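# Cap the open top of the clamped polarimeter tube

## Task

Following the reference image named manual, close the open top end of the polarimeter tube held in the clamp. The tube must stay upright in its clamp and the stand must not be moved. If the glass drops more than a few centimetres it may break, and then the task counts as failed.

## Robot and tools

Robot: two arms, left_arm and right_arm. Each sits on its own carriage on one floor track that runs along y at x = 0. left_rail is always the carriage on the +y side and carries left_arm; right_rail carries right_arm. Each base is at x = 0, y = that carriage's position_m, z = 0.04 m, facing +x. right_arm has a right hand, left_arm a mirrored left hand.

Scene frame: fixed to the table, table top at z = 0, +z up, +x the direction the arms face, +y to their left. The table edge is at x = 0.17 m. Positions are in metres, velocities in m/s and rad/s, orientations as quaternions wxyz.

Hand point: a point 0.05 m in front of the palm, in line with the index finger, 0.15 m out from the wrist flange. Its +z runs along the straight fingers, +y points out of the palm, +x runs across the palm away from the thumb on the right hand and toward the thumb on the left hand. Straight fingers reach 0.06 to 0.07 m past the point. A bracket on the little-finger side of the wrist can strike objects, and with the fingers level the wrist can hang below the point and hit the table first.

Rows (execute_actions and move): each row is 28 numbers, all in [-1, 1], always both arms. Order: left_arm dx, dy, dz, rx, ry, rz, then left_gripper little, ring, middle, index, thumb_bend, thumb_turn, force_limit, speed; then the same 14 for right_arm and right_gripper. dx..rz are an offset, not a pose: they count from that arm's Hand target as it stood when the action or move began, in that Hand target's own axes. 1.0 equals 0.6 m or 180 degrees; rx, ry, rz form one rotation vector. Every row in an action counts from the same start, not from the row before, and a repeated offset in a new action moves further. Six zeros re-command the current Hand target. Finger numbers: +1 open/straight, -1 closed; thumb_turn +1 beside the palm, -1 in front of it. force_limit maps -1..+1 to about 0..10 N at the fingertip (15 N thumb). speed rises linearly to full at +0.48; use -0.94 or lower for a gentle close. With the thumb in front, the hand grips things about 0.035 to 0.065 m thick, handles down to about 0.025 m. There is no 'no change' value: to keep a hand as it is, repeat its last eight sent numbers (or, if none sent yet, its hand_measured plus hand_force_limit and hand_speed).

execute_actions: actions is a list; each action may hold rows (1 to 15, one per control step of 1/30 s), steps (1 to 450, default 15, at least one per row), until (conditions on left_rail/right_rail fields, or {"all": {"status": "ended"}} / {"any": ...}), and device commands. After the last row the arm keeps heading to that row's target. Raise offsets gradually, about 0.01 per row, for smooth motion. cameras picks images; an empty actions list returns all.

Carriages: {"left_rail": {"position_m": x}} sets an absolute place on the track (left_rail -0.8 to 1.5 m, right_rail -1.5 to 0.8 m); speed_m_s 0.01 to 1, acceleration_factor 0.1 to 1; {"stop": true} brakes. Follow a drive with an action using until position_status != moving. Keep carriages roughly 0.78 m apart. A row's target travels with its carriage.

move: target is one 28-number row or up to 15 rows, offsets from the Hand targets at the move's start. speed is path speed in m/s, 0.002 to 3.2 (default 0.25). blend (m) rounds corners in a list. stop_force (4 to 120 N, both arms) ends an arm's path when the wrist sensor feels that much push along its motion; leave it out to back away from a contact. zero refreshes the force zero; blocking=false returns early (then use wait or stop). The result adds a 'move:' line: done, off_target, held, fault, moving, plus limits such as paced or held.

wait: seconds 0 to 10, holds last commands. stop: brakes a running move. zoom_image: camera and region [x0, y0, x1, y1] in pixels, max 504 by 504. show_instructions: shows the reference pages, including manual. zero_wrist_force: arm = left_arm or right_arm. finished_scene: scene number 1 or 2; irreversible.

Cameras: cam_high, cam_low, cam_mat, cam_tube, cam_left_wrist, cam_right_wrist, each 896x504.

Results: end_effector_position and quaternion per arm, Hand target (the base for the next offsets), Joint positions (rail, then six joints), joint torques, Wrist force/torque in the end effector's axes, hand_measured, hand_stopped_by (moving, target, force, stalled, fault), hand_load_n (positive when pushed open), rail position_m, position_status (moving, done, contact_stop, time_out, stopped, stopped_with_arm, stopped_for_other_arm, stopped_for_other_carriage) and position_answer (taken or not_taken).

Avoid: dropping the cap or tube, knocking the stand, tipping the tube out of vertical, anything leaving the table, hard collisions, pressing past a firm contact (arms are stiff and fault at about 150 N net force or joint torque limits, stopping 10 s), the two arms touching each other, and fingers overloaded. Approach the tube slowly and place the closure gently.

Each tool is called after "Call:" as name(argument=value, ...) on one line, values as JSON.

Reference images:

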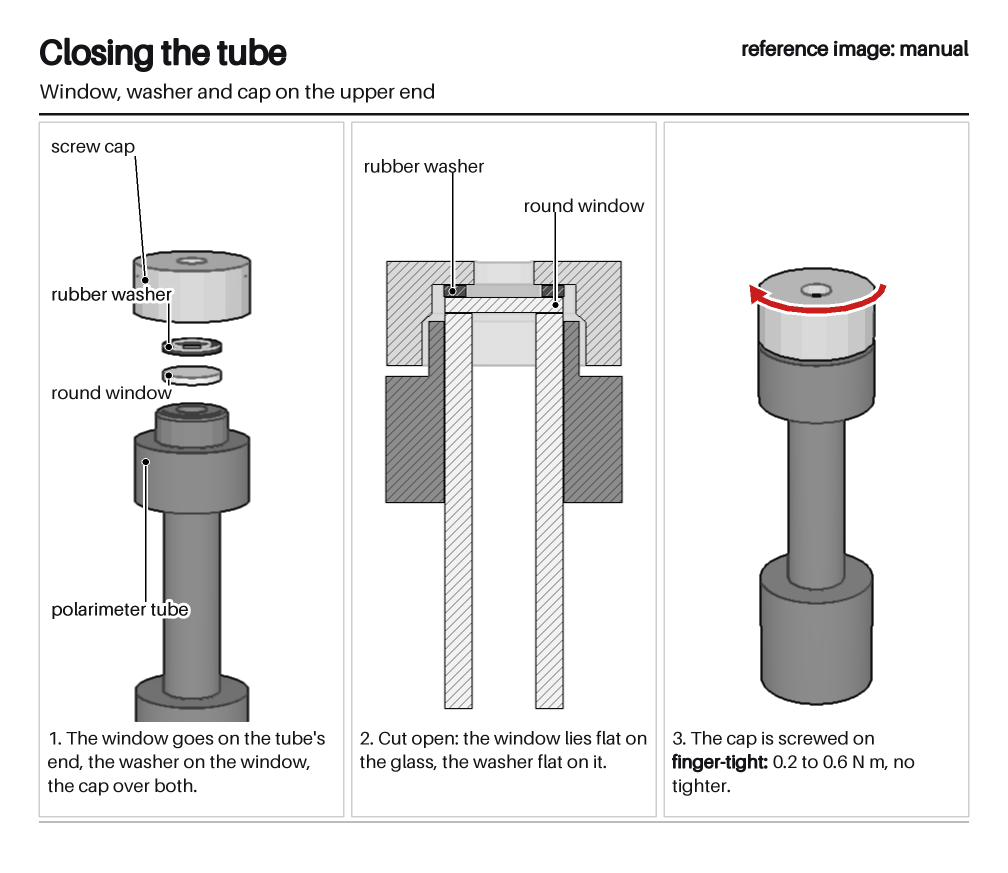

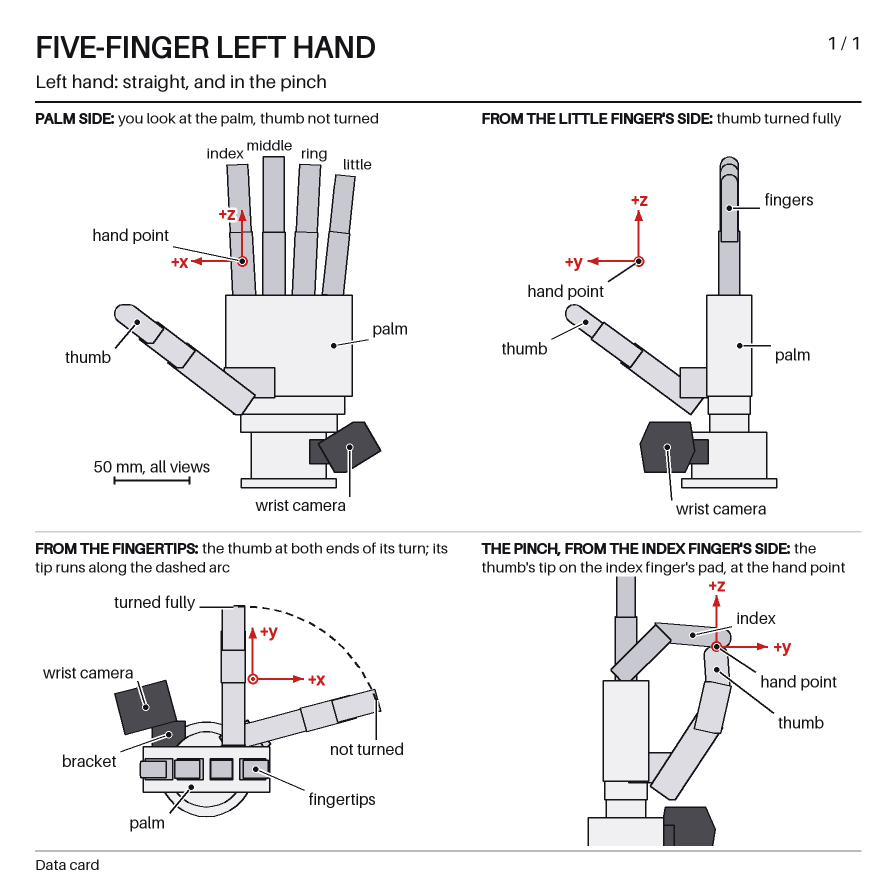

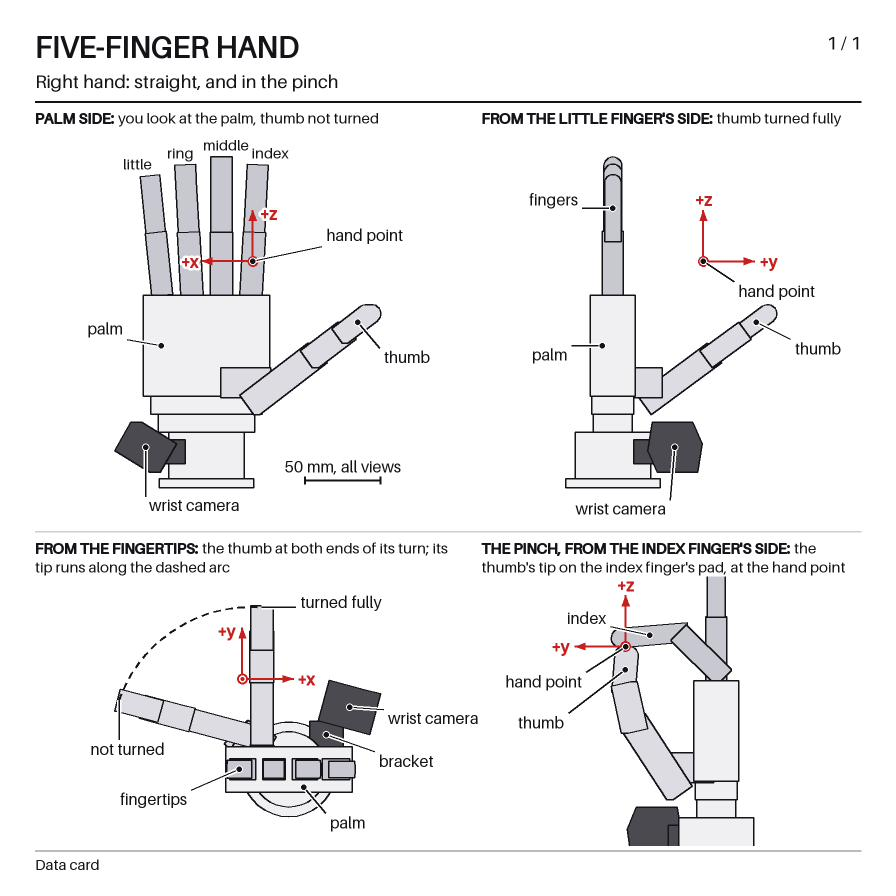

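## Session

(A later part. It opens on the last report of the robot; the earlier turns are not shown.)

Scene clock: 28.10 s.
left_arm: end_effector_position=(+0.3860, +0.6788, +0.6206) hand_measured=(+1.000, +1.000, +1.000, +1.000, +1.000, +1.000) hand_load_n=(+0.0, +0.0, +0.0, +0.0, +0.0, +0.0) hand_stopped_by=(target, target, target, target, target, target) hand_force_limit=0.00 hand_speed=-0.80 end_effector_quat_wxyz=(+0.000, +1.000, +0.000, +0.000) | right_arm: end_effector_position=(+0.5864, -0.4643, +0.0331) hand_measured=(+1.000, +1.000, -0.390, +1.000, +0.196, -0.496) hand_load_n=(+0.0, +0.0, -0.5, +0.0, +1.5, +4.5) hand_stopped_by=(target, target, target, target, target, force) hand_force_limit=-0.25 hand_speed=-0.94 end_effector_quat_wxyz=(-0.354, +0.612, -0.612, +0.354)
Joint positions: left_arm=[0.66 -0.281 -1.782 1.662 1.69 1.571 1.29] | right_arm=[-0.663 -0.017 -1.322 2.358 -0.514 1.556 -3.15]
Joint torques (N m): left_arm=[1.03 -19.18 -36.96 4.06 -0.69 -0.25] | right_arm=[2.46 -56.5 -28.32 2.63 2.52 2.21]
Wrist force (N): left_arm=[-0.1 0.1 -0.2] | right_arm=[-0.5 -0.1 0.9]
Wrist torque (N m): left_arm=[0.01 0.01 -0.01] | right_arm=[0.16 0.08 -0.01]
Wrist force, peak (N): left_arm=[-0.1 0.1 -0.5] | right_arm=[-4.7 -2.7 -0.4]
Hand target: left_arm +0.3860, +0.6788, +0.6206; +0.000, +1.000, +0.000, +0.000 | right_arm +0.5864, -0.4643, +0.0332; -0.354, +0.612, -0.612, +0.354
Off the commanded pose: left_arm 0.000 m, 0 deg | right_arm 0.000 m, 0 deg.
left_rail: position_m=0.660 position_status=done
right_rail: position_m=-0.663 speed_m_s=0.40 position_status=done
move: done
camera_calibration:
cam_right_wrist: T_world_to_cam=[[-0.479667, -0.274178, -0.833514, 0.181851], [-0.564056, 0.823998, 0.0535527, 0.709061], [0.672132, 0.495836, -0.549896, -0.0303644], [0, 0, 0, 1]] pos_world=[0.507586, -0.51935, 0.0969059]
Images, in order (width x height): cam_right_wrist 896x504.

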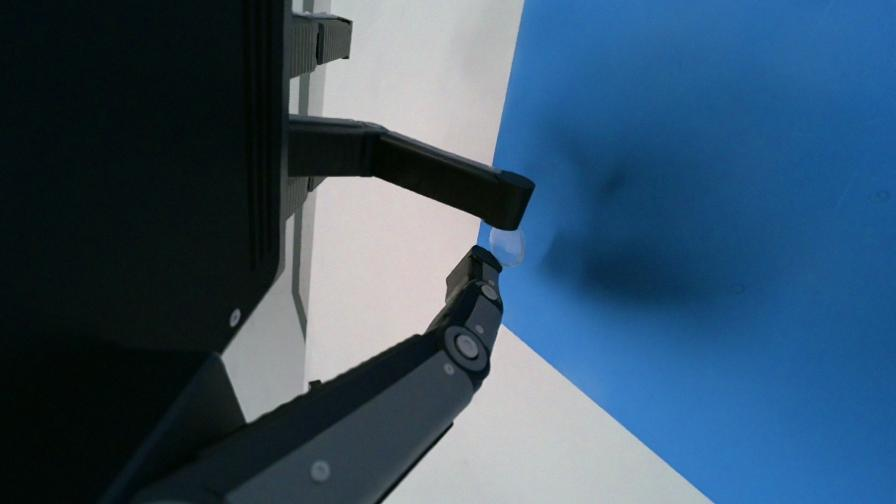

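Call:
move(target=[0,0,0,0,0,0,1,1,1,1,1,1,0,-0.8,-0.075,-0.43357,-0.21568,0,0,0,1,1,-0.39,1,0.195,-0.8,-0.25,-0.94], speed=0.12)

Call:
execute_actions(actions=[{"right_rail":{"position_m":-0.35,"speed_m_s":0.25,"acceleration_factor":0.12},"steps":150,"until":{"right_rail":{"position_status":["!=","moving"]}}}], cameras=["cam_right_wrist","cam_tube","cam_high"])

Scene clock: 31.67 s.
left_arm: end_effector_position=(+0.3860, +0.6788, +0.6206) hand_measured=(+1.000, +1.000, +1.000, +1.000, +1.000, +1.000) hand_load_n=(+0.0, +0.0, +0.0, +0.0, +0.0, +0.0) hand_stopped_by=(target, target, target, target, target, target) hand_force_limit=0.00 hand_speed=-0.80 end_effector_quat_wxyz=(+0.000, +1.000, +0.000, +0.000) | right_arm: end_effector_position=(+0.6042, -0.4193, +0.3230) hand_measured=(+1.000, +1.000, -0.390, +1.000, +0.196, -0.496) hand_load_n=(+0.0, +0.0, -0.5, +0.0, +1.5, +4.5) hand_stopped_by=(target, target, target, target, target, force) hand_force_limit=-0.25 hand_speed=-0.94 end_effector_quat_wxyz=(-0.354, +0.612, -0.612, +0.354)
Joint positions: left_arm=[0.66 -0.281 -1.782 1.662 1.69 1.571 1.29] | right_arm=[-0.663 0.094 -1.647 2.041 0.131 1.652 -3.095]
Joint torques (N m): left_arm=[1.17 -22.43 -37.66 4.04 -0.73 -0.25] | right_arm=[4.02 -51.37 -45 2.59 1.82 3.36]
Wrist force (N): left_arm=[-0.2 0.0 0.0] | right_arm=[-0.3 0.0 0.9]
Wrist torque (N m): left_arm=[0.00 0.03 -0.01] | right_arm=[0.22 0.10 -0.14]
Wrist force, peak (N): left_arm=[-0.1 0.1 -0.5] | right_arm=[0.0 -0.7 1.1]
Hand target: left_arm +0.3860, +0.6788, +0.6206; +0.000, +1.000, +0.000, +0.000 | right_arm +0.6042, -0.4193, +0.3232; -0.354, +0.612, -0.612, +0.354
Off the commanded pose: left_arm 0.000 m, 0 deg | right_arm 0.000 m, 0 deg.
left_rail: position_m=0.660 position_status=done
right_rail: position_m=-0.663 speed_m_s=0.40 position_status=done
move: done

Scene clock: 34.33 s.
left_arm: end_effector_position=(+0.3860, +0.6788, +0.6206) hand_measured=(+1.000, +1.000, +1.000, +1.000, +1.000, +1.000) hand_load_n=(+0.0, +0.0, +0.0, +0.0, +0.0, +0.0) hand_stopped_by=(target, target, target, target, target, target) hand_force_limit=0.00 hand_speed=-0.80 end_effector_quat_wxyz=(+0.000, +1.000, +0.000, +0.000) | right_arm: end_effector_position=(+0.6042, -0.1063, +0.3232) hand_measured=(+1.000, +1.000, -0.390, +1.000, +0.196, -0.496) hand_load_n=(+0.0, +0.0, -0.5, +0.0, +1.5, +4.5) hand_stopped_by=(target, target, target, target, target, force) hand_force_limit=-0.25 hand_speed=-0.94 end_effector_quat_wxyz=(-0.354, +0.612, -0.612, +0.354)
Joint positions: left_arm=[0.66 -0.281 -1.782 1.662 1.69 1.571 1.29] | right_arm=[-0.35 0.094 -1.647 2.041 0.132 1.652 -3.095]
Joint torques (N m): left_arm=[3.41 -19.98 -37.53 3.92 -0.89 0.09] | right_arm=[-0.91 -45.74 -43.49 2.56 1.65 3.28]
Wrist force (N): left_arm=[-0.2 0.0 0.2] | right_arm=[-0.2 0.1 0.8]
Wrist torque (N m): left_arm=[-0.01 0.04 -0.01] | right_arm=[0.25 0.10 -0.13]
Wrist force, peak (N): left_arm=[0.1 -0.5 -0.2] | right_arm=[-0.5 0.0 1.3]
Hand target: left_arm +0.3860, +0.6788, +0.6206; +0.000, +1.000, +0.000, +0.000 | right_arm +0.6042, -0.1063, +0.3232; -0.354, +0.612, -0.612, +0.354
Off the commanded pose: left_arm 0.000 m, 0 deg | right_arm 0.000 m, 0 deg.
left_rail: position_m=0.660 position_status=done
right_rail: position_m=-0.350 speed_m_s=0.25 position_status=done
camera_calibration:
cam_tube: T_world_to_cam=[[-0.933499, -0.357775, -0.0240137, 0.523782], [-0.0315966, 0.14878, -0.988365, 0.222387], [0.357185, -0.92188, -0.150191, -0.0781346], [0, 0, 0, 1]] pos_world=[0.523885, 0.0822784, 0.220643]
cam_right_wrist: T_world_to_cam=[[-0.479667, -0.274178, -0.833514, 0.530347], [-0.564056, 0.823998, 0.0535527, 0.408574], [0.672132, 0.495836, -0.549896, -0.0603126], [0, 0, 0, 1]] pos_world=[0.525386, -0.16135, 0.387006]
Images, in order (width x height): cam_high 896x504, cam_tube 896x504, cam_right_wrist 896x504.

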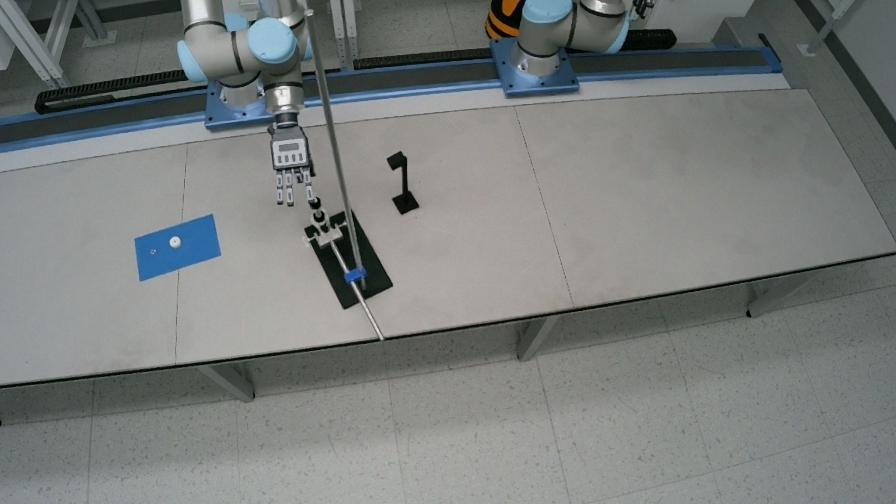

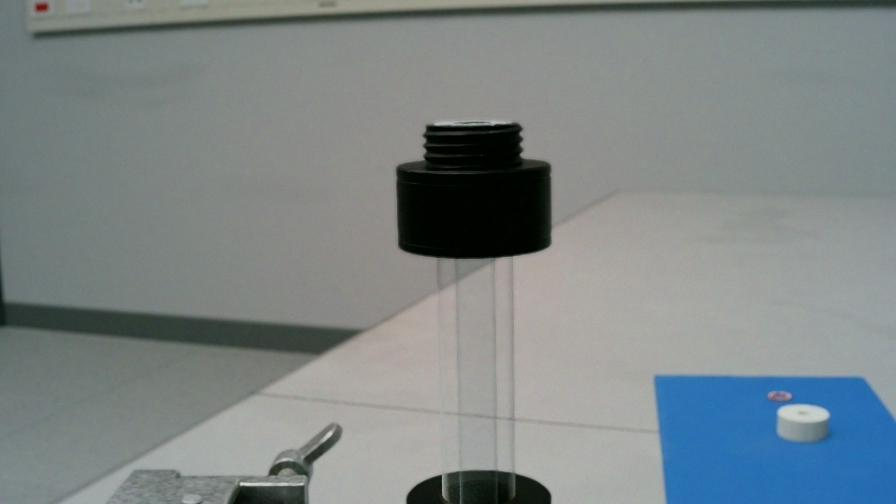

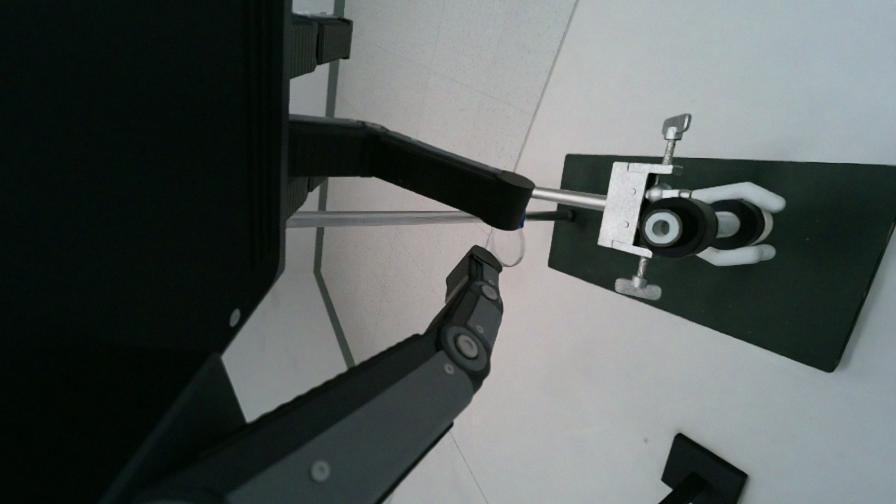

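Call:
move(target=[0,0,0,0,0,0,1,1,1,1,1,1,0,-0.8,0,0.11108,0.0676,0,0,0,1,1,-0.39,1,0.195,-0.8,-0.25,-0.94], speed=0.08, cameras=["cam_right_wrist","cam_tube"])

Call:
zoom_image(camera="cam_right_wrist", region=[440, 180, 620, 320])

Call:
zoom_image(camera="cam_tube", region=[390, 30, 570, 180])

Scene clock: 36.40 s.
left_arm: end_effector_position=(+0.3860, +0.6788, +0.6206) hand_measured=(+1.000, +1.000, +1.000, +1.000, +1.000, +1.000) hand_load_n=(+0.0, +0.0, +0.0, +0.0, +0.0, +0.0) hand_stopped_by=(target, target, target, target, target, target) hand_force_limit=0.00 hand_speed=-0.80 end_effector_quat_wxyz=(+0.000, +1.000, +0.000, +0.000) | right_arm: end_effector_position=(+0.6061, -0.1063, +0.2453) hand_measured=(+1.000, +1.000, -0.390, +1.000, +0.196, -0.496) hand_load_n=(+0.0, +0.0, +0.0, +0.0, +1.5, +4.5) hand_stopped_by=(target, target, target, target, target, force) hand_force_limit=-0.25 hand_speed=-0.94 end_effector_quat_wxyz=(-0.354, +0.612, -0.612, +0.354)
Joint positions: left_arm=[0.66 -0.281 -1.782 1.662 1.69 1.571 1.29] | right_arm=[-0.35 0.093 -1.578 2.128 -0.025 1.652 -3.095]
Joint torques (N m): left_arm=[1.62 -19.68 -36.91 4.09 -0.52 0.1] | right_arm=[-5.08 -16.88 -29.88 -2.48 -0.72 -2.55]
Wrist force (N): left_arm=[-0.1 0.2 0.1] | right_arm=[-0.1 0.1 0.5]
Wrist torque (N m): left_arm=[0.02 0.02 -0.01] | right_arm=[0.23 0.07 -0.10]
Wrist force, peak (N): left_arm=[0.5 -0.1 -0.3] | right_arm=[-0.2 0.0 1.3]
Hand target: left_arm +0.3860, +0.6788, +0.6206; +0.000, +1.000, +0.000, +0.000 | right_arm +0.6061, -0.1063, +0.2452; -0.354, +0.612, -0.612, +0.354
Off the commanded pose: left_arm 0.000 m, 0 deg | right_arm 0.000 m, 0 deg.
left_rail: position_m=0.660 position_status=done
right_rail: position_m=-0.350 speed_m_s=0.25 position_status=done
move: done
camera_calibration:
cam_tube: T_world_to_cam=[[-0.933499, -0.357775, -0.0240137, 0.523782], [-0.0315966, 0.14878, -0.988365, 0.222387], [0.357185, -0.92188, -0.150191, -0.0781346], [0, 0, 0, 1]] pos_world=[0.523885, 0.0822784, 0.220643]
cam_right_wrist: T_world_to_cam=[[-0.479667, -0.274178, -0.833514, 0.466411], [-0.564056, 0.823998, 0.0535527, 0.413812], [0.672132, 0.495836, -0.549896, -0.104372], [0, 0, 0, 1]] pos_world=[0.527286, -0.16135, 0.309206]
Images, in order (width x height): cam_tube 896x504, cam_right_wrist 896x504.

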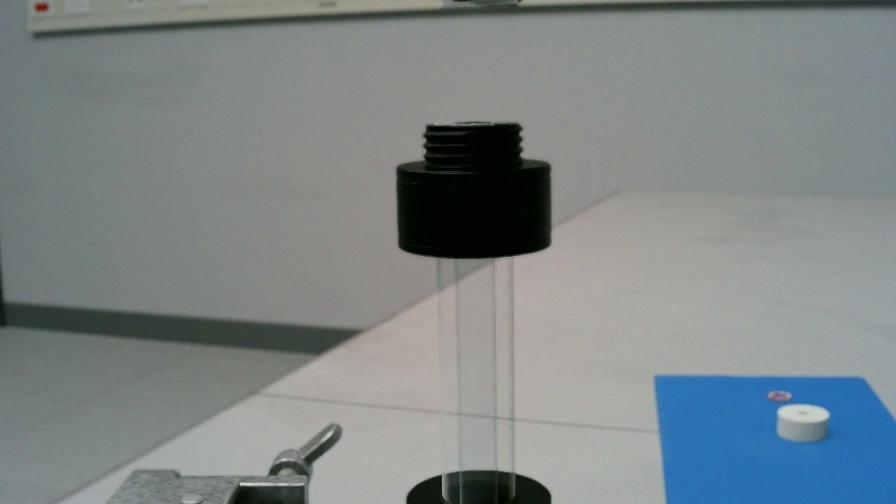

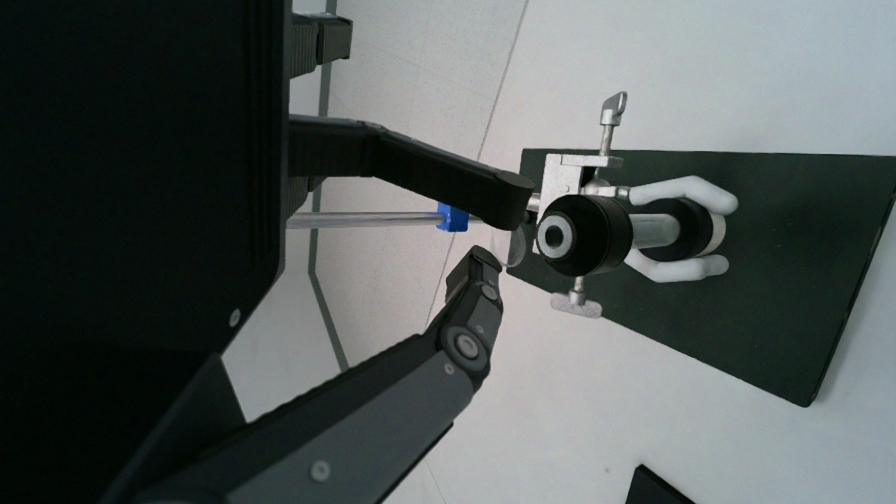

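Scaled by 2.800.

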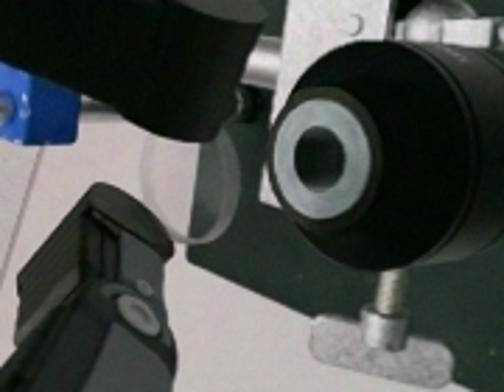

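Scaled by 2.800.

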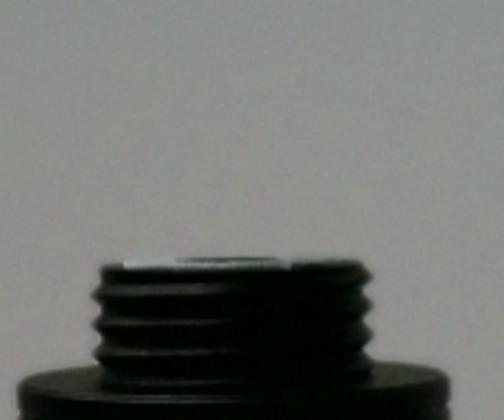

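Call:
move(target=[0,0,0,0,0,0,1,1,1,1,1,1,0,-0.8,0.00733,0.01517,0.00472,0,0,0,1,1,-0.39,1,0.195,-0.8,-0.25,-0.94], speed=0.03, cameras=["cam_right_wrist","cam_tube"])

Call:
zoom_image(camera="cam_right_wrist", region=[440, 180, 620, 320])

Call:
zoom_image(camera="cam_tube", region=[390, 30, 570, 180])

Scene clock: 39.40 s.
left_arm: end_effector_position=(+0.3860, +0.6788, +0.6206) hand_measured=(+1.000, +1.000, +1.000, +1.000, +1.000, +1.000) hand_load_n=(+0.0, +0.0, +0.0, -0.5, +0.0, +0.0) hand_stopped_by=(target, target, target, target, target, target) hand_force_limit=0.00 hand_speed=-0.80 end_effector_quat_wxyz=(+0.000, +1.000, +0.000, +0.000) | right_arm: end_effector_position=(+0.6040, -0.1106, +0.2361) hand_measured=(+1.000, +1.000, -0.390, +1.000, +0.196, -0.496) hand_load_n=(+0.0, +0.0, +0.0, +0.0, +1.5, +4.0) hand_stopped_by=(target, target, target, target, target, force) hand_force_limit=-0.25 hand_speed=-0.94 end_effector_quat_wxyz=(-0.354, +0.612, -0.612, +0.354)
Joint positions: left_arm=[0.66 -0.281 -1.782 1.662 1.69 1.571 1.29] | right_arm=[-0.35 0.084 -1.575 2.144 -0.044 1.643 -3.1]
Joint torques (N m): left_arm=[1.81 -20.94 -37.08 4.44 -0.81 0.04] | right_arm=[-15.2 -15.44 -28.26 -2.02 -1.86 -3.12]
Wrist force (N): left_arm=[0.0 0.1 -0.2] | right_arm=[-0.1 0.2 0.7]
Wrist torque (N m): left_arm=[0.03 0.00 0.00] | right_arm=[0.24 0.06 0.13]
Wrist force, peak (N): left_arm=[-0.4 0.2 -0.1] | right_arm=[-0.1 0.0 0.9]
Hand target: left_arm +0.3860, +0.6788, +0.6206; +0.000, +1.000, +0.000, +0.000 | right_arm +0.6040, -0.1107, +0.2359; -0.354, +0.612, -0.612, +0.354
Off the commanded pose: left_arm 0.000 m, 0 deg | right_arm 0.000 m, 0 deg.
left_rail: position_m=0.660 position_status=done
right_rail: position_m=-0.350 speed_m_s=0.25 position_status=done
move: done
camera_calibration:
cam_tube: T_world_to_cam=[[-0.933499, -0.357775, -0.0240137, 0.523782], [-0.0315966, 0.14878, -0.988365, 0.222387], [0.357185, -0.92188, -0.150191, -0.0781346], [0, 0, 0, 1]] pos_world=[0.523885, 0.0822784, 0.220643]
cam_right_wrist: T_world_to_cam=[[-0.479667, -0.274178, -0.833514, 0.456473], [-0.564056, 0.823998, 0.0535527, 0.416669], [0.672132, 0.495836, -0.549896, -0.105942], [0, 0, 0, 1]] pos_world=[0.525186, -0.16565, 0.299906]
Images, in order (width x height): cam_tube 896x504, cam_right_wrist 896x504.

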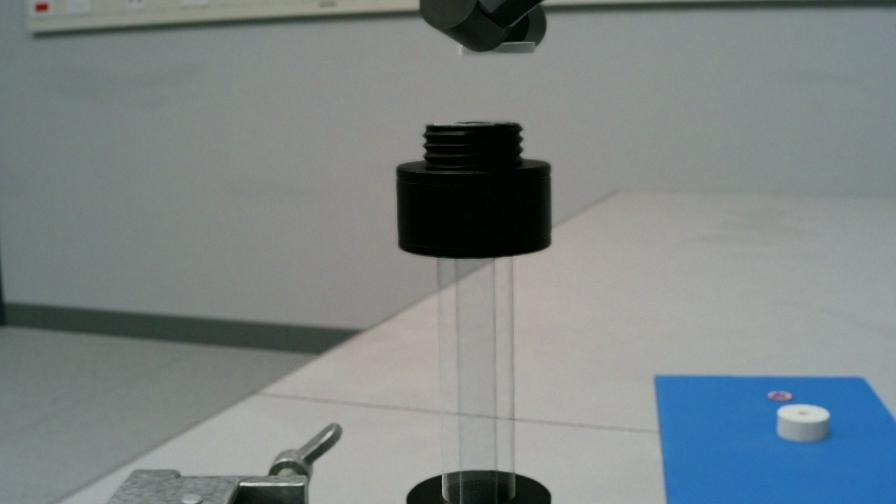

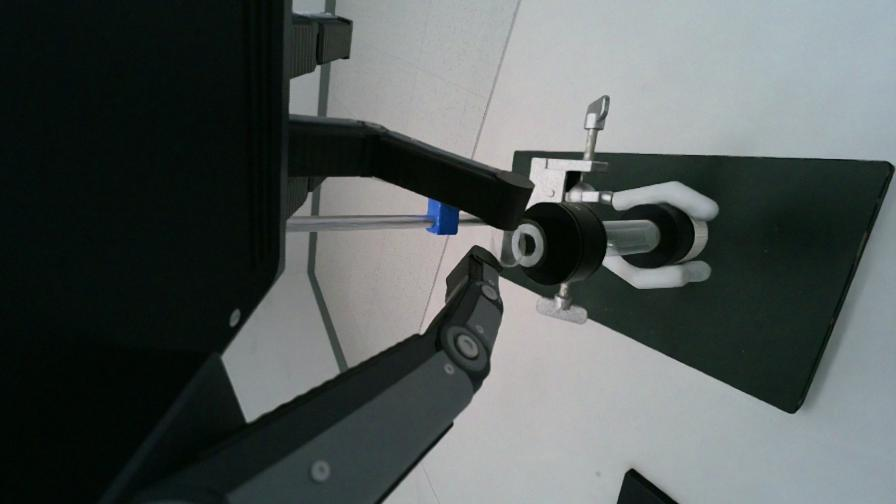

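Scaled by 2.800.

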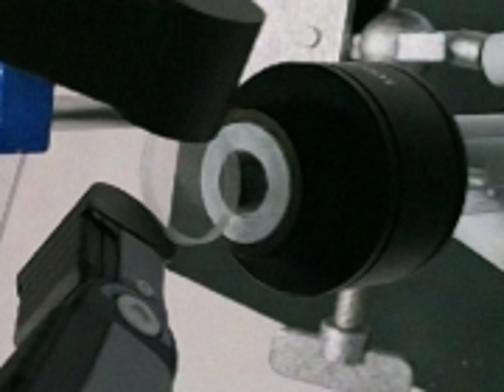

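Scaled by 2.800.

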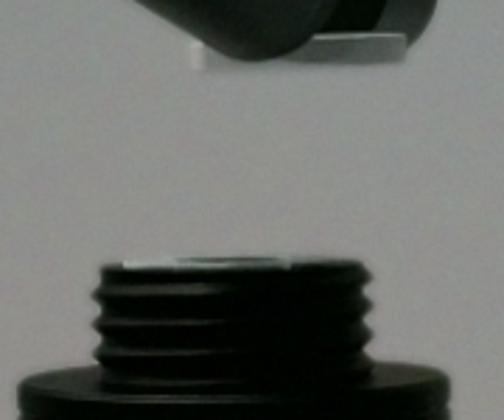

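Call:
move(target=[0,0,0,0,0,0,1,1,1,1,1,1,0,-0.8,-0.0065,0.01063,0.01325,0,0,0,1,1,-0.39,1,0.195,-0.8,-0.25,-0.94], speed=0.02, cameras=["cam_right_wrist","cam_tube"])

Call:
zoom_image(camera="cam_right_wrist", region=[440, 180, 620, 320])

Call:
zoom_image(camera="cam_tube", region=[400, 60, 550, 180])

Scene clock: 42.63 s.
left_arm: end_effector_position=(+0.3860, +0.6788, +0.6206) hand_measured=(+1.000, +1.000, +1.000, +1.000, +1.000, +1.000) hand_load_n=(+0.0, +0.0, +0.0, +0.0, +0.0, +0.0) hand_stopped_by=(target, target, target, target, target, target) hand_force_limit=0.00 hand_speed=-0.80 end_effector_quat_wxyz=(+0.000, +1.000, +0.000, +0.000) | right_arm: end_effector_position=(+0.6076, -0.1068, +0.2265) hand_measured=(+1.000, +1.000, -0.390, +1.000, +0.196, -0.496) hand_load_n=(+0.0, +0.0, -0.5, +0.0, +1.5, +4.5) hand_stopped_by=(target, target, target, target, target, force) hand_force_limit=-0.25 hand_speed=-0.94 end_effector_quat_wxyz=(-0.354, +0.612, -0.612, +0.354)
Joint positions: left_arm=[0.66 -0.281 -1.782 1.662 1.69 1.571 1.29] | right_arm=[-0.35 0.092 -1.556 2.145 -0.064 1.65 -3.096]
Joint torques (N m): left_arm=[2.13 -20.01 -37.62 4.2 -0.78 0.07] | right_arm=[5.15 -16.25 -27.8 -1.91 2.58 3.98]
Wrist force (N): left_arm=[0.1 -0.1 -0.1] | right_arm=[-0.2 -0.2 0.4]
Wrist torque (N m): left_arm=[-0.01 -0.01 0.02] | right_arm=[0.19 0.07 -0.13]
Wrist force, peak (N): left_arm=[0.2 -0.4 -0.5] | right_arm=[0.0 -0.1 0.9]
Hand target: left_arm +0.3860, +0.6788, +0.6206; +0.000, +1.000, +0.000, +0.000 | right_arm +0.6077, -0.1068, +0.2264; -0.354, +0.612, -0.612, +0.354
Off the commanded pose: left_arm 0.000 m, 0 deg | right_arm 0.000 m, 0 deg.
left_rail: position_m=0.660 position_status=done
right_rail: position_m=-0.350 speed_m_s=0.25 position_status=done
move: done
camera_calibration:
cam_tube: T_world_to_cam=[[-0.933499, -0.357775, -0.0240137, 0.523782], [-0.0315966, 0.14878, -0.988365, 0.222387], [0.357185, -0.92188, -0.150191, -0.0781346], [0, 0, 0, 1]] pos_world=[0.523885, 0.0822784, 0.220643]
cam_right_wrist: T_world_to_cam=[[-0.479667, -0.274178, -0.833514, 0.451296], [-0.564056, 0.823998, 0.0535527, 0.416159], [0.672132, 0.495836, -0.549896, -0.11542], [0, 0, 0, 1]] pos_world=[0.528786, -0.16195, 0.290406]
Images, in order (width x height): cam_tube 896x504, cam_right_wrist 896x504.

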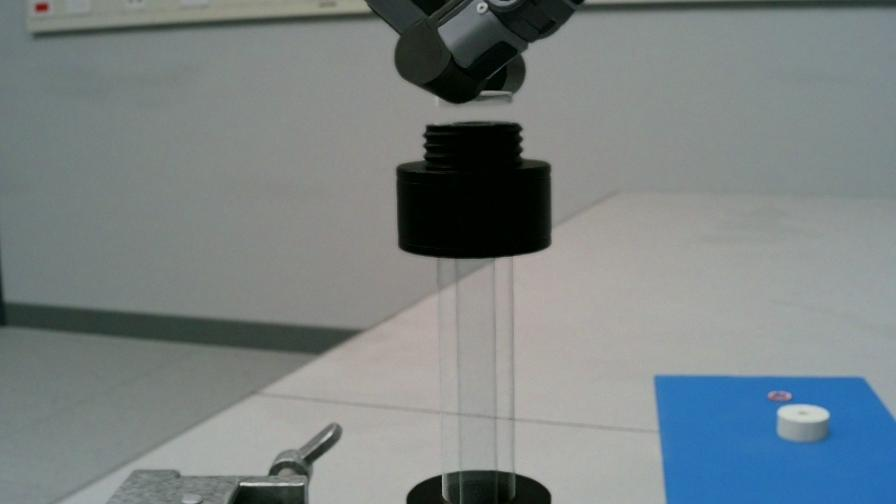

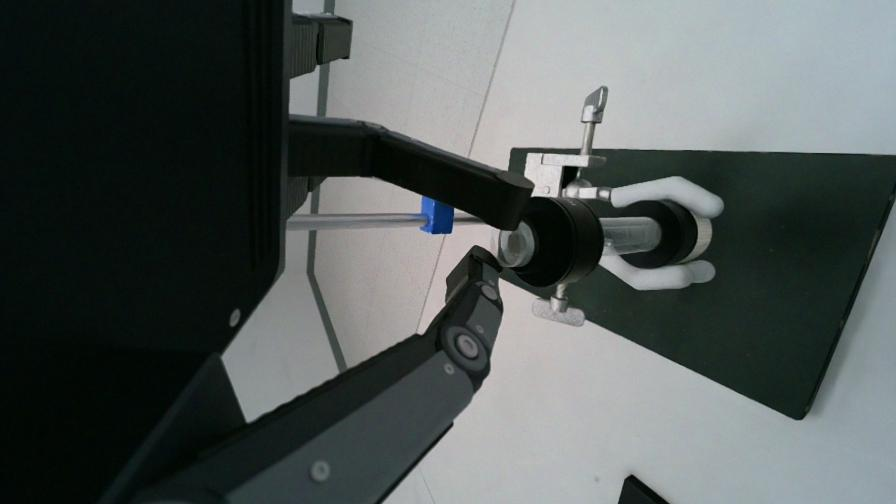

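Scaled by 2.800.

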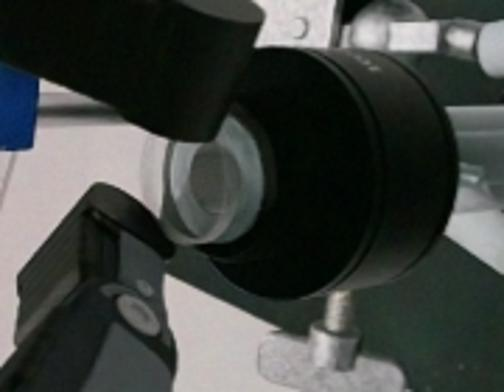

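Scaled by 3.360.

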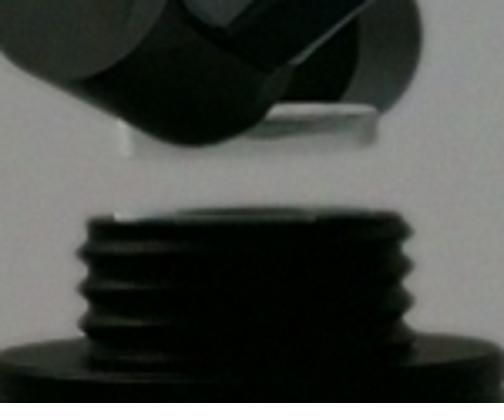

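Call:
move(target=[0,0,0,0,0,0,1,1,1,1,1,1,0,-0.8,-0.00067,0.00289,0.00211,0,0,0,1,1,-0.39,1,0.195,-0.8,-0.25,-0.94], speed=0.015)

Call:
move(target=[0,0,0,0,0,0,1,1,1,1,1,1,0,-0.8,0,0.00505,0.00292,0,0,0,1,1,-0.39,1,0.195,-0.8,-0.25,-0.94], speed=0.006, stop_force=4, cameras=["cam_right_wrist","cam_tube"])

Call:
zoom_image(camera="cam_right_wrist", region=[440, 180, 620, 320])

Call:
zoom_image(camera="cam_tube", region=[400, 60, 550, 180])

Scene clock: 44.40 s.
left_arm: end_effector_position=(+0.3860, +0.6788, +0.6206) hand_measured=(+1.000, +1.000, +1.000, +1.000, +1.000, +1.000) hand_load_n=(+0.0, +0.0, +0.0, +0.0, +0.0, +0.0) hand_stopped_by=(target, target, target, target, target, target) hand_force_limit=0.00 hand_speed=-0.80 end_effector_quat_wxyz=(+0.000, +1.000, +0.000, +0.000) | right_arm: end_effector_position=(+0.6079, -0.1064, +0.2244) hand_measured=(+1.000, +1.000, -0.390, +1.000, +0.196, -0.496) hand_load_n=(+0.0, +0.0, +0.0, +0.0, +1.5, +4.0) hand_stopped_by=(target, target, target, target, target, force) hand_force_limit=-0.25 hand_speed=-0.94 end_effector_quat_wxyz=(-0.354, +0.612, -0.612, +0.354)
Joint positions: left_arm=[0.66 -0.281 -1.782 1.662 1.69 1.571 1.29] | right_arm=[-0.35 0.093 -1.553 2.147 -0.068 1.651 -3.096]
Joint torques (N m): left_arm=[-0.09 -18.71 -37.37 4.17 -0.78 0.18] | right_arm=[5.68 -16.81 -28.74 -1.87 2.52 2.95]
Wrist force (N): left_arm=[-0.2 0.1 -0.2] | right_arm=[-0.2 0.0 0.4]
Wrist torque (N m): left_arm=[0.03 0.02 -0.01] | right_arm=[0.22 0.07 -0.12]
Wrist force, peak (N): left_arm=[-0.3 0.0 -0.4] | right_arm=[0.1 0.3 0.8]
Hand target: left_arm +0.3860, +0.6788, +0.6206; +0.000, +1.000, +0.000, +0.000 | right_arm +0.6079, -0.1064, +0.2243; -0.354, +0.612, -0.612, +0.354
Off the commanded pose: left_arm 0.000 m, 0 deg | right_arm 0.000 m, 0 deg.
left_rail: position_m=0.660 position_status=done
right_rail: position_m=-0.350 speed_m_s=0.25 position_status=done
move: done

Scene clock: 46.03 s.
left_arm: end_effector_position=(+0.3860, +0.6788, +0.6206) hand_measured=(+1.000, +1.000, +1.000, +1.000, +1.000, +1.000) hand_load_n=(+0.0, +0.0, +0.0, +0.0, +0.0, +0.0) hand_stopped_by=(target, target, target, target, target, target) hand_force_limit=0.00 hand_speed=-0.80 end_effector_quat_wxyz=(+0.000, +1.000, +0.000, +0.000) | right_arm: end_effector_position=(+0.6079, -0.1064, +0.2225) hand_measured=(+1.000, +1.000, -0.390, +1.000, +0.196, -0.496) hand_load_n=(+0.0, +0.0, -0.5, -0.5, -0.5, +5.0) hand_stopped_by=(target, target, target, target, target, force) hand_force_limit=-0.25 hand_speed=-0.94 end_effector_quat_wxyz=(-0.354, +0.612, -0.612, +0.354)
Joint positions: left_arm=[0.66 -0.281 -1.782 1.662 1.69 1.571 1.29] | right_arm=[-0.35 0.093 -1.551 2.149 -0.072 1.651 -3.095]
Joint torques (N m): left_arm=[2.28 -21.24 -37.46 4.37 -1.14 -0.03] | right_arm=[4.24 -50.58 -38.95 3.45 2.49 3.16]
Wrist force (N): left_arm=[0.1 0.1 -0.1] | right_arm=[0.2 -3.1 -1.6]
Wrist torque (N m): left_arm=[0.02 -0.02 0.01] | right_arm=[0.17 0.06 -0.13]
Wrist force, peak (N): left_arm=[0.2 0.3 -0.4] | right_arm=[0.1 -4.7 -2.1]
Hand target: left_arm +0.3860, +0.6788, +0.6206; +0.000, +1.000, +0.000, +0.000 | right_arm +0.6079, -0.1064, +0.2225; -0.354, +0.612, -0.612, +0.354 (not the last commanded pose)
Off the commanded pose: left_arm 0.000 m, 0 deg | right_arm 0.002 m, 0 deg.
left_rail: position_m=0.660 position_status=done
right_rail: position_m=-0.350 speed_m_s=0.25 position_status=done
move: contact (right_arm)
camera_calibration:
cam_tube: T_world_to_cam=[[-0.933499, -0.357775, -0.0240137, 0.523782], [-0.0315966, 0.14878, -0.988365, 0.222387], [0.357185, -0.92188, -0.150191, -0.0781346], [0, 0, 0, 1]] pos_world=[0.523885, 0.0822784, 0.220643]
cam_right_wrist: T_world_to_cam=[[-0.479667, -0.274178, -0.833514, 0.44816], [-0.564056, 0.823998, 0.0535527, 0.416136], [0.672132, 0.495836, -0.549896, -0.118125], [0, 0, 0, 1]] pos_world=[0.529086, -0.16145, 0.286306]
Images, in order (width x height): cam_tube 896x504, cam_right_wrist 896x504.

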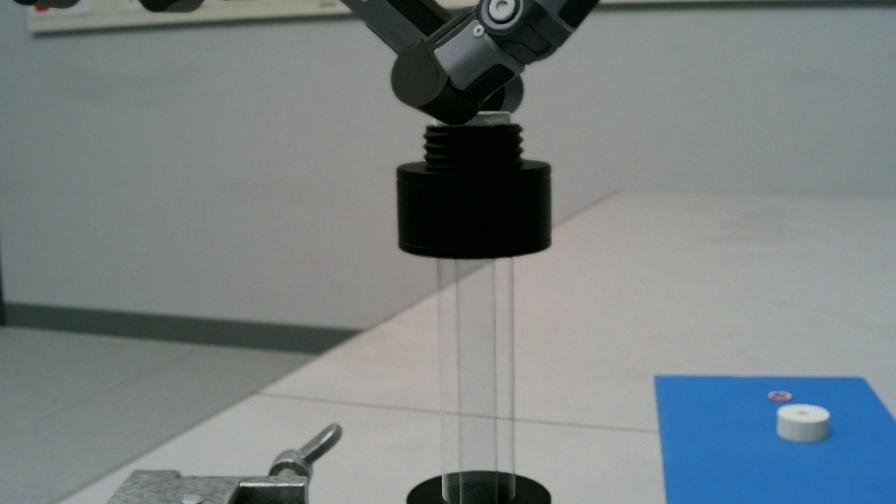

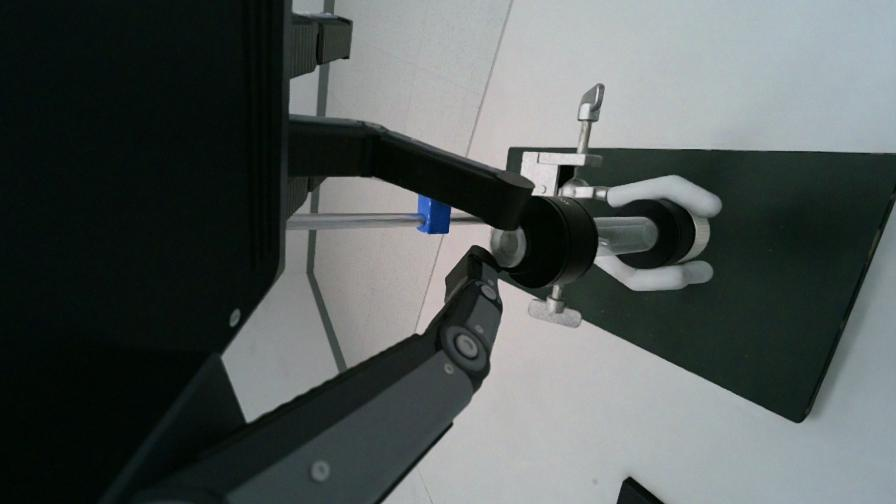

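Scaled by 2.800.

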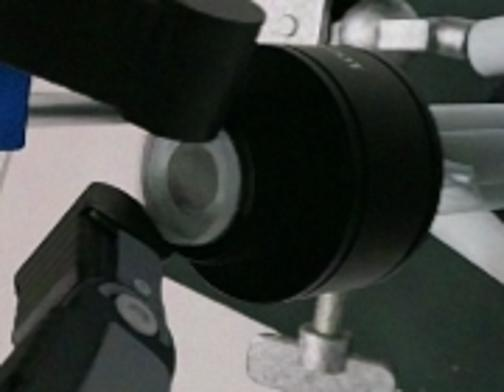

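Scaled by 3.360.

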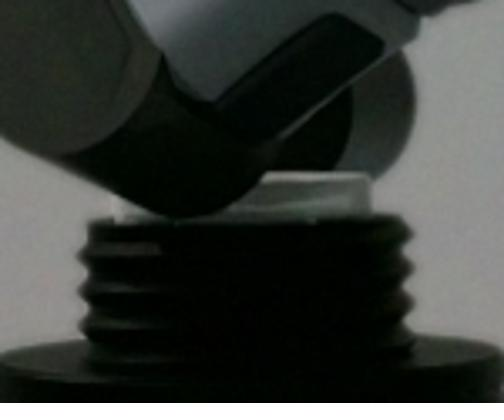

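Call:
execute_actions(actions=[{"rows":[[0,0,0,0,0,0,1,1,1,1,1,1,0,-0.8,0,0,0,0,0,0,1,1,-0.39,1,0.195,-0.43,-0.25,-0.95]],"steps":45}], cameras=["cam_right_wrist","cam_tube"])

Call:
zoom_image(camera="cam_right_wrist", region=[440, 180, 620, 320])

Call:
zoom_image(camera="cam_tube", region=[400, 60, 550, 180])

Scene clock: 48.27 s.
left_arm: end_effector_position=(+0.3860, +0.6788, +0.6206) hand_measured=(+1.000, +1.000, +1.000, +1.000, +1.000, +1.000) hand_load_n=(-0.5, +0.0, +0.0, +0.0, +0.0, +0.0) hand_stopped_by=(target, target, target, target, target, target) hand_force_limit=0.00 hand_speed=-0.80 end_effector_quat_wxyz=(+0.000, +1.000, +0.000, +0.000) | right_arm: end_effector_position=(+0.6079, -0.1064, +0.2225) hand_measured=(+1.000, +1.000, -0.390, +1.000, +0.196, -0.430) hand_load_n=(+0.0, +0.0, -0.5, +0.0, +0.0, +0.0) hand_stopped_by=(target, target, target, target, target, target) hand_force_limit=-0.25 hand_speed=-0.95 end_effector_quat_wxyz=(-0.354, +0.612, -0.612, +0.354)
Joint positions: left_arm=[0.66 -0.281 -1.782 1.662 1.69 1.571 1.29] | right_arm=[-0.35 0.093 -1.551 2.149 -0.072 1.651 -3.095]
Joint torques (N m): left_arm=[2.66 -19.07 -37.2 4.01 -0.89 -0.01] | right_arm=[-0.5 -50.64 -39.01 2.02 1.24 2.67]
Wrist force (N): left_arm=[0.6 -0.2 0.0] | right_arm=[0.0 -0.7 0.4]
Wrist torque (N m): left_arm=[-0.03 -0.08 0.04] | right_arm=[0.21 0.07 -0.13]
Wrist force, peak (N): left_arm=[0.6 -0.2 0.0] | right_arm=[0.6 -3.2 -1.5]
Hand target: left_arm +0.3860, +0.6788, +0.6206; +0.000, +1.000, +0.000, +0.000 | right_arm +0.6079, -0.1064, +0.2225; -0.354, +0.612, -0.612, +0.354
Off the commanded pose: left_arm 0.000 m, 0 deg | right_arm 0.000 m, 0 deg.
left_rail: position_m=0.660 position_status=done
right_rail: position_m=-0.350 speed_m_s=0.25 position_status=done
camera_calibration:
cam_tube: T_world_to_cam=[[-0.933499, -0.357775, -0.0240137, 0.523782], [-0.0315966, 0.14878, -0.988365, 0.222387], [0.357185, -0.92188, -0.150191, -0.0781346], [0, 0, 0, 1]] pos_world=[0.523885, 0.0822784, 0.220643]
cam_right_wrist: T_world_to_cam=[[-0.479667, -0.274178, -0.833514, 0.44816], [-0.564056, 0.823998, 0.0535527, 0.416136], [0.672132, 0.495836, -0.549896, -0.118125], [0, 0, 0, 1]] pos_world=[0.529086, -0.16145, 0.286306]
Images, in order (width x height): cam_tube 896x504, cam_right_wrist 896x504.

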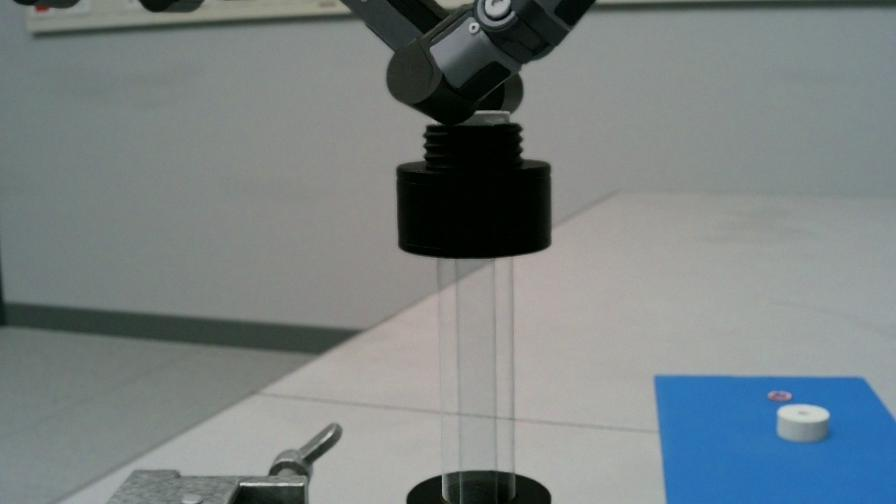

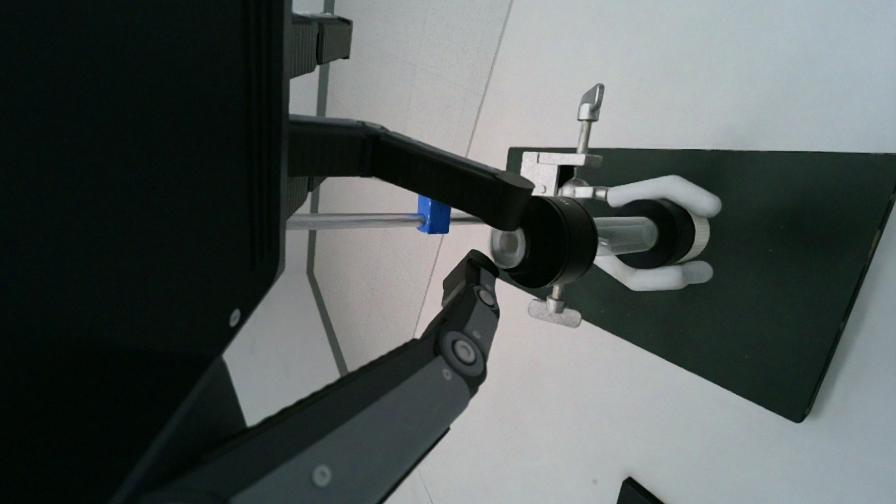

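Scaled by 2.800.

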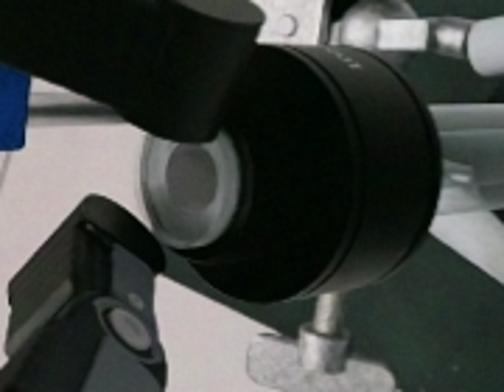

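Scaled by 3.360.

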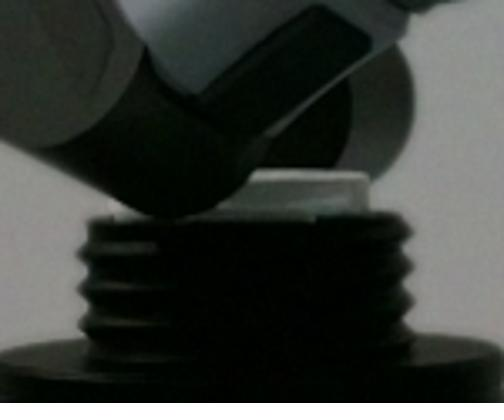

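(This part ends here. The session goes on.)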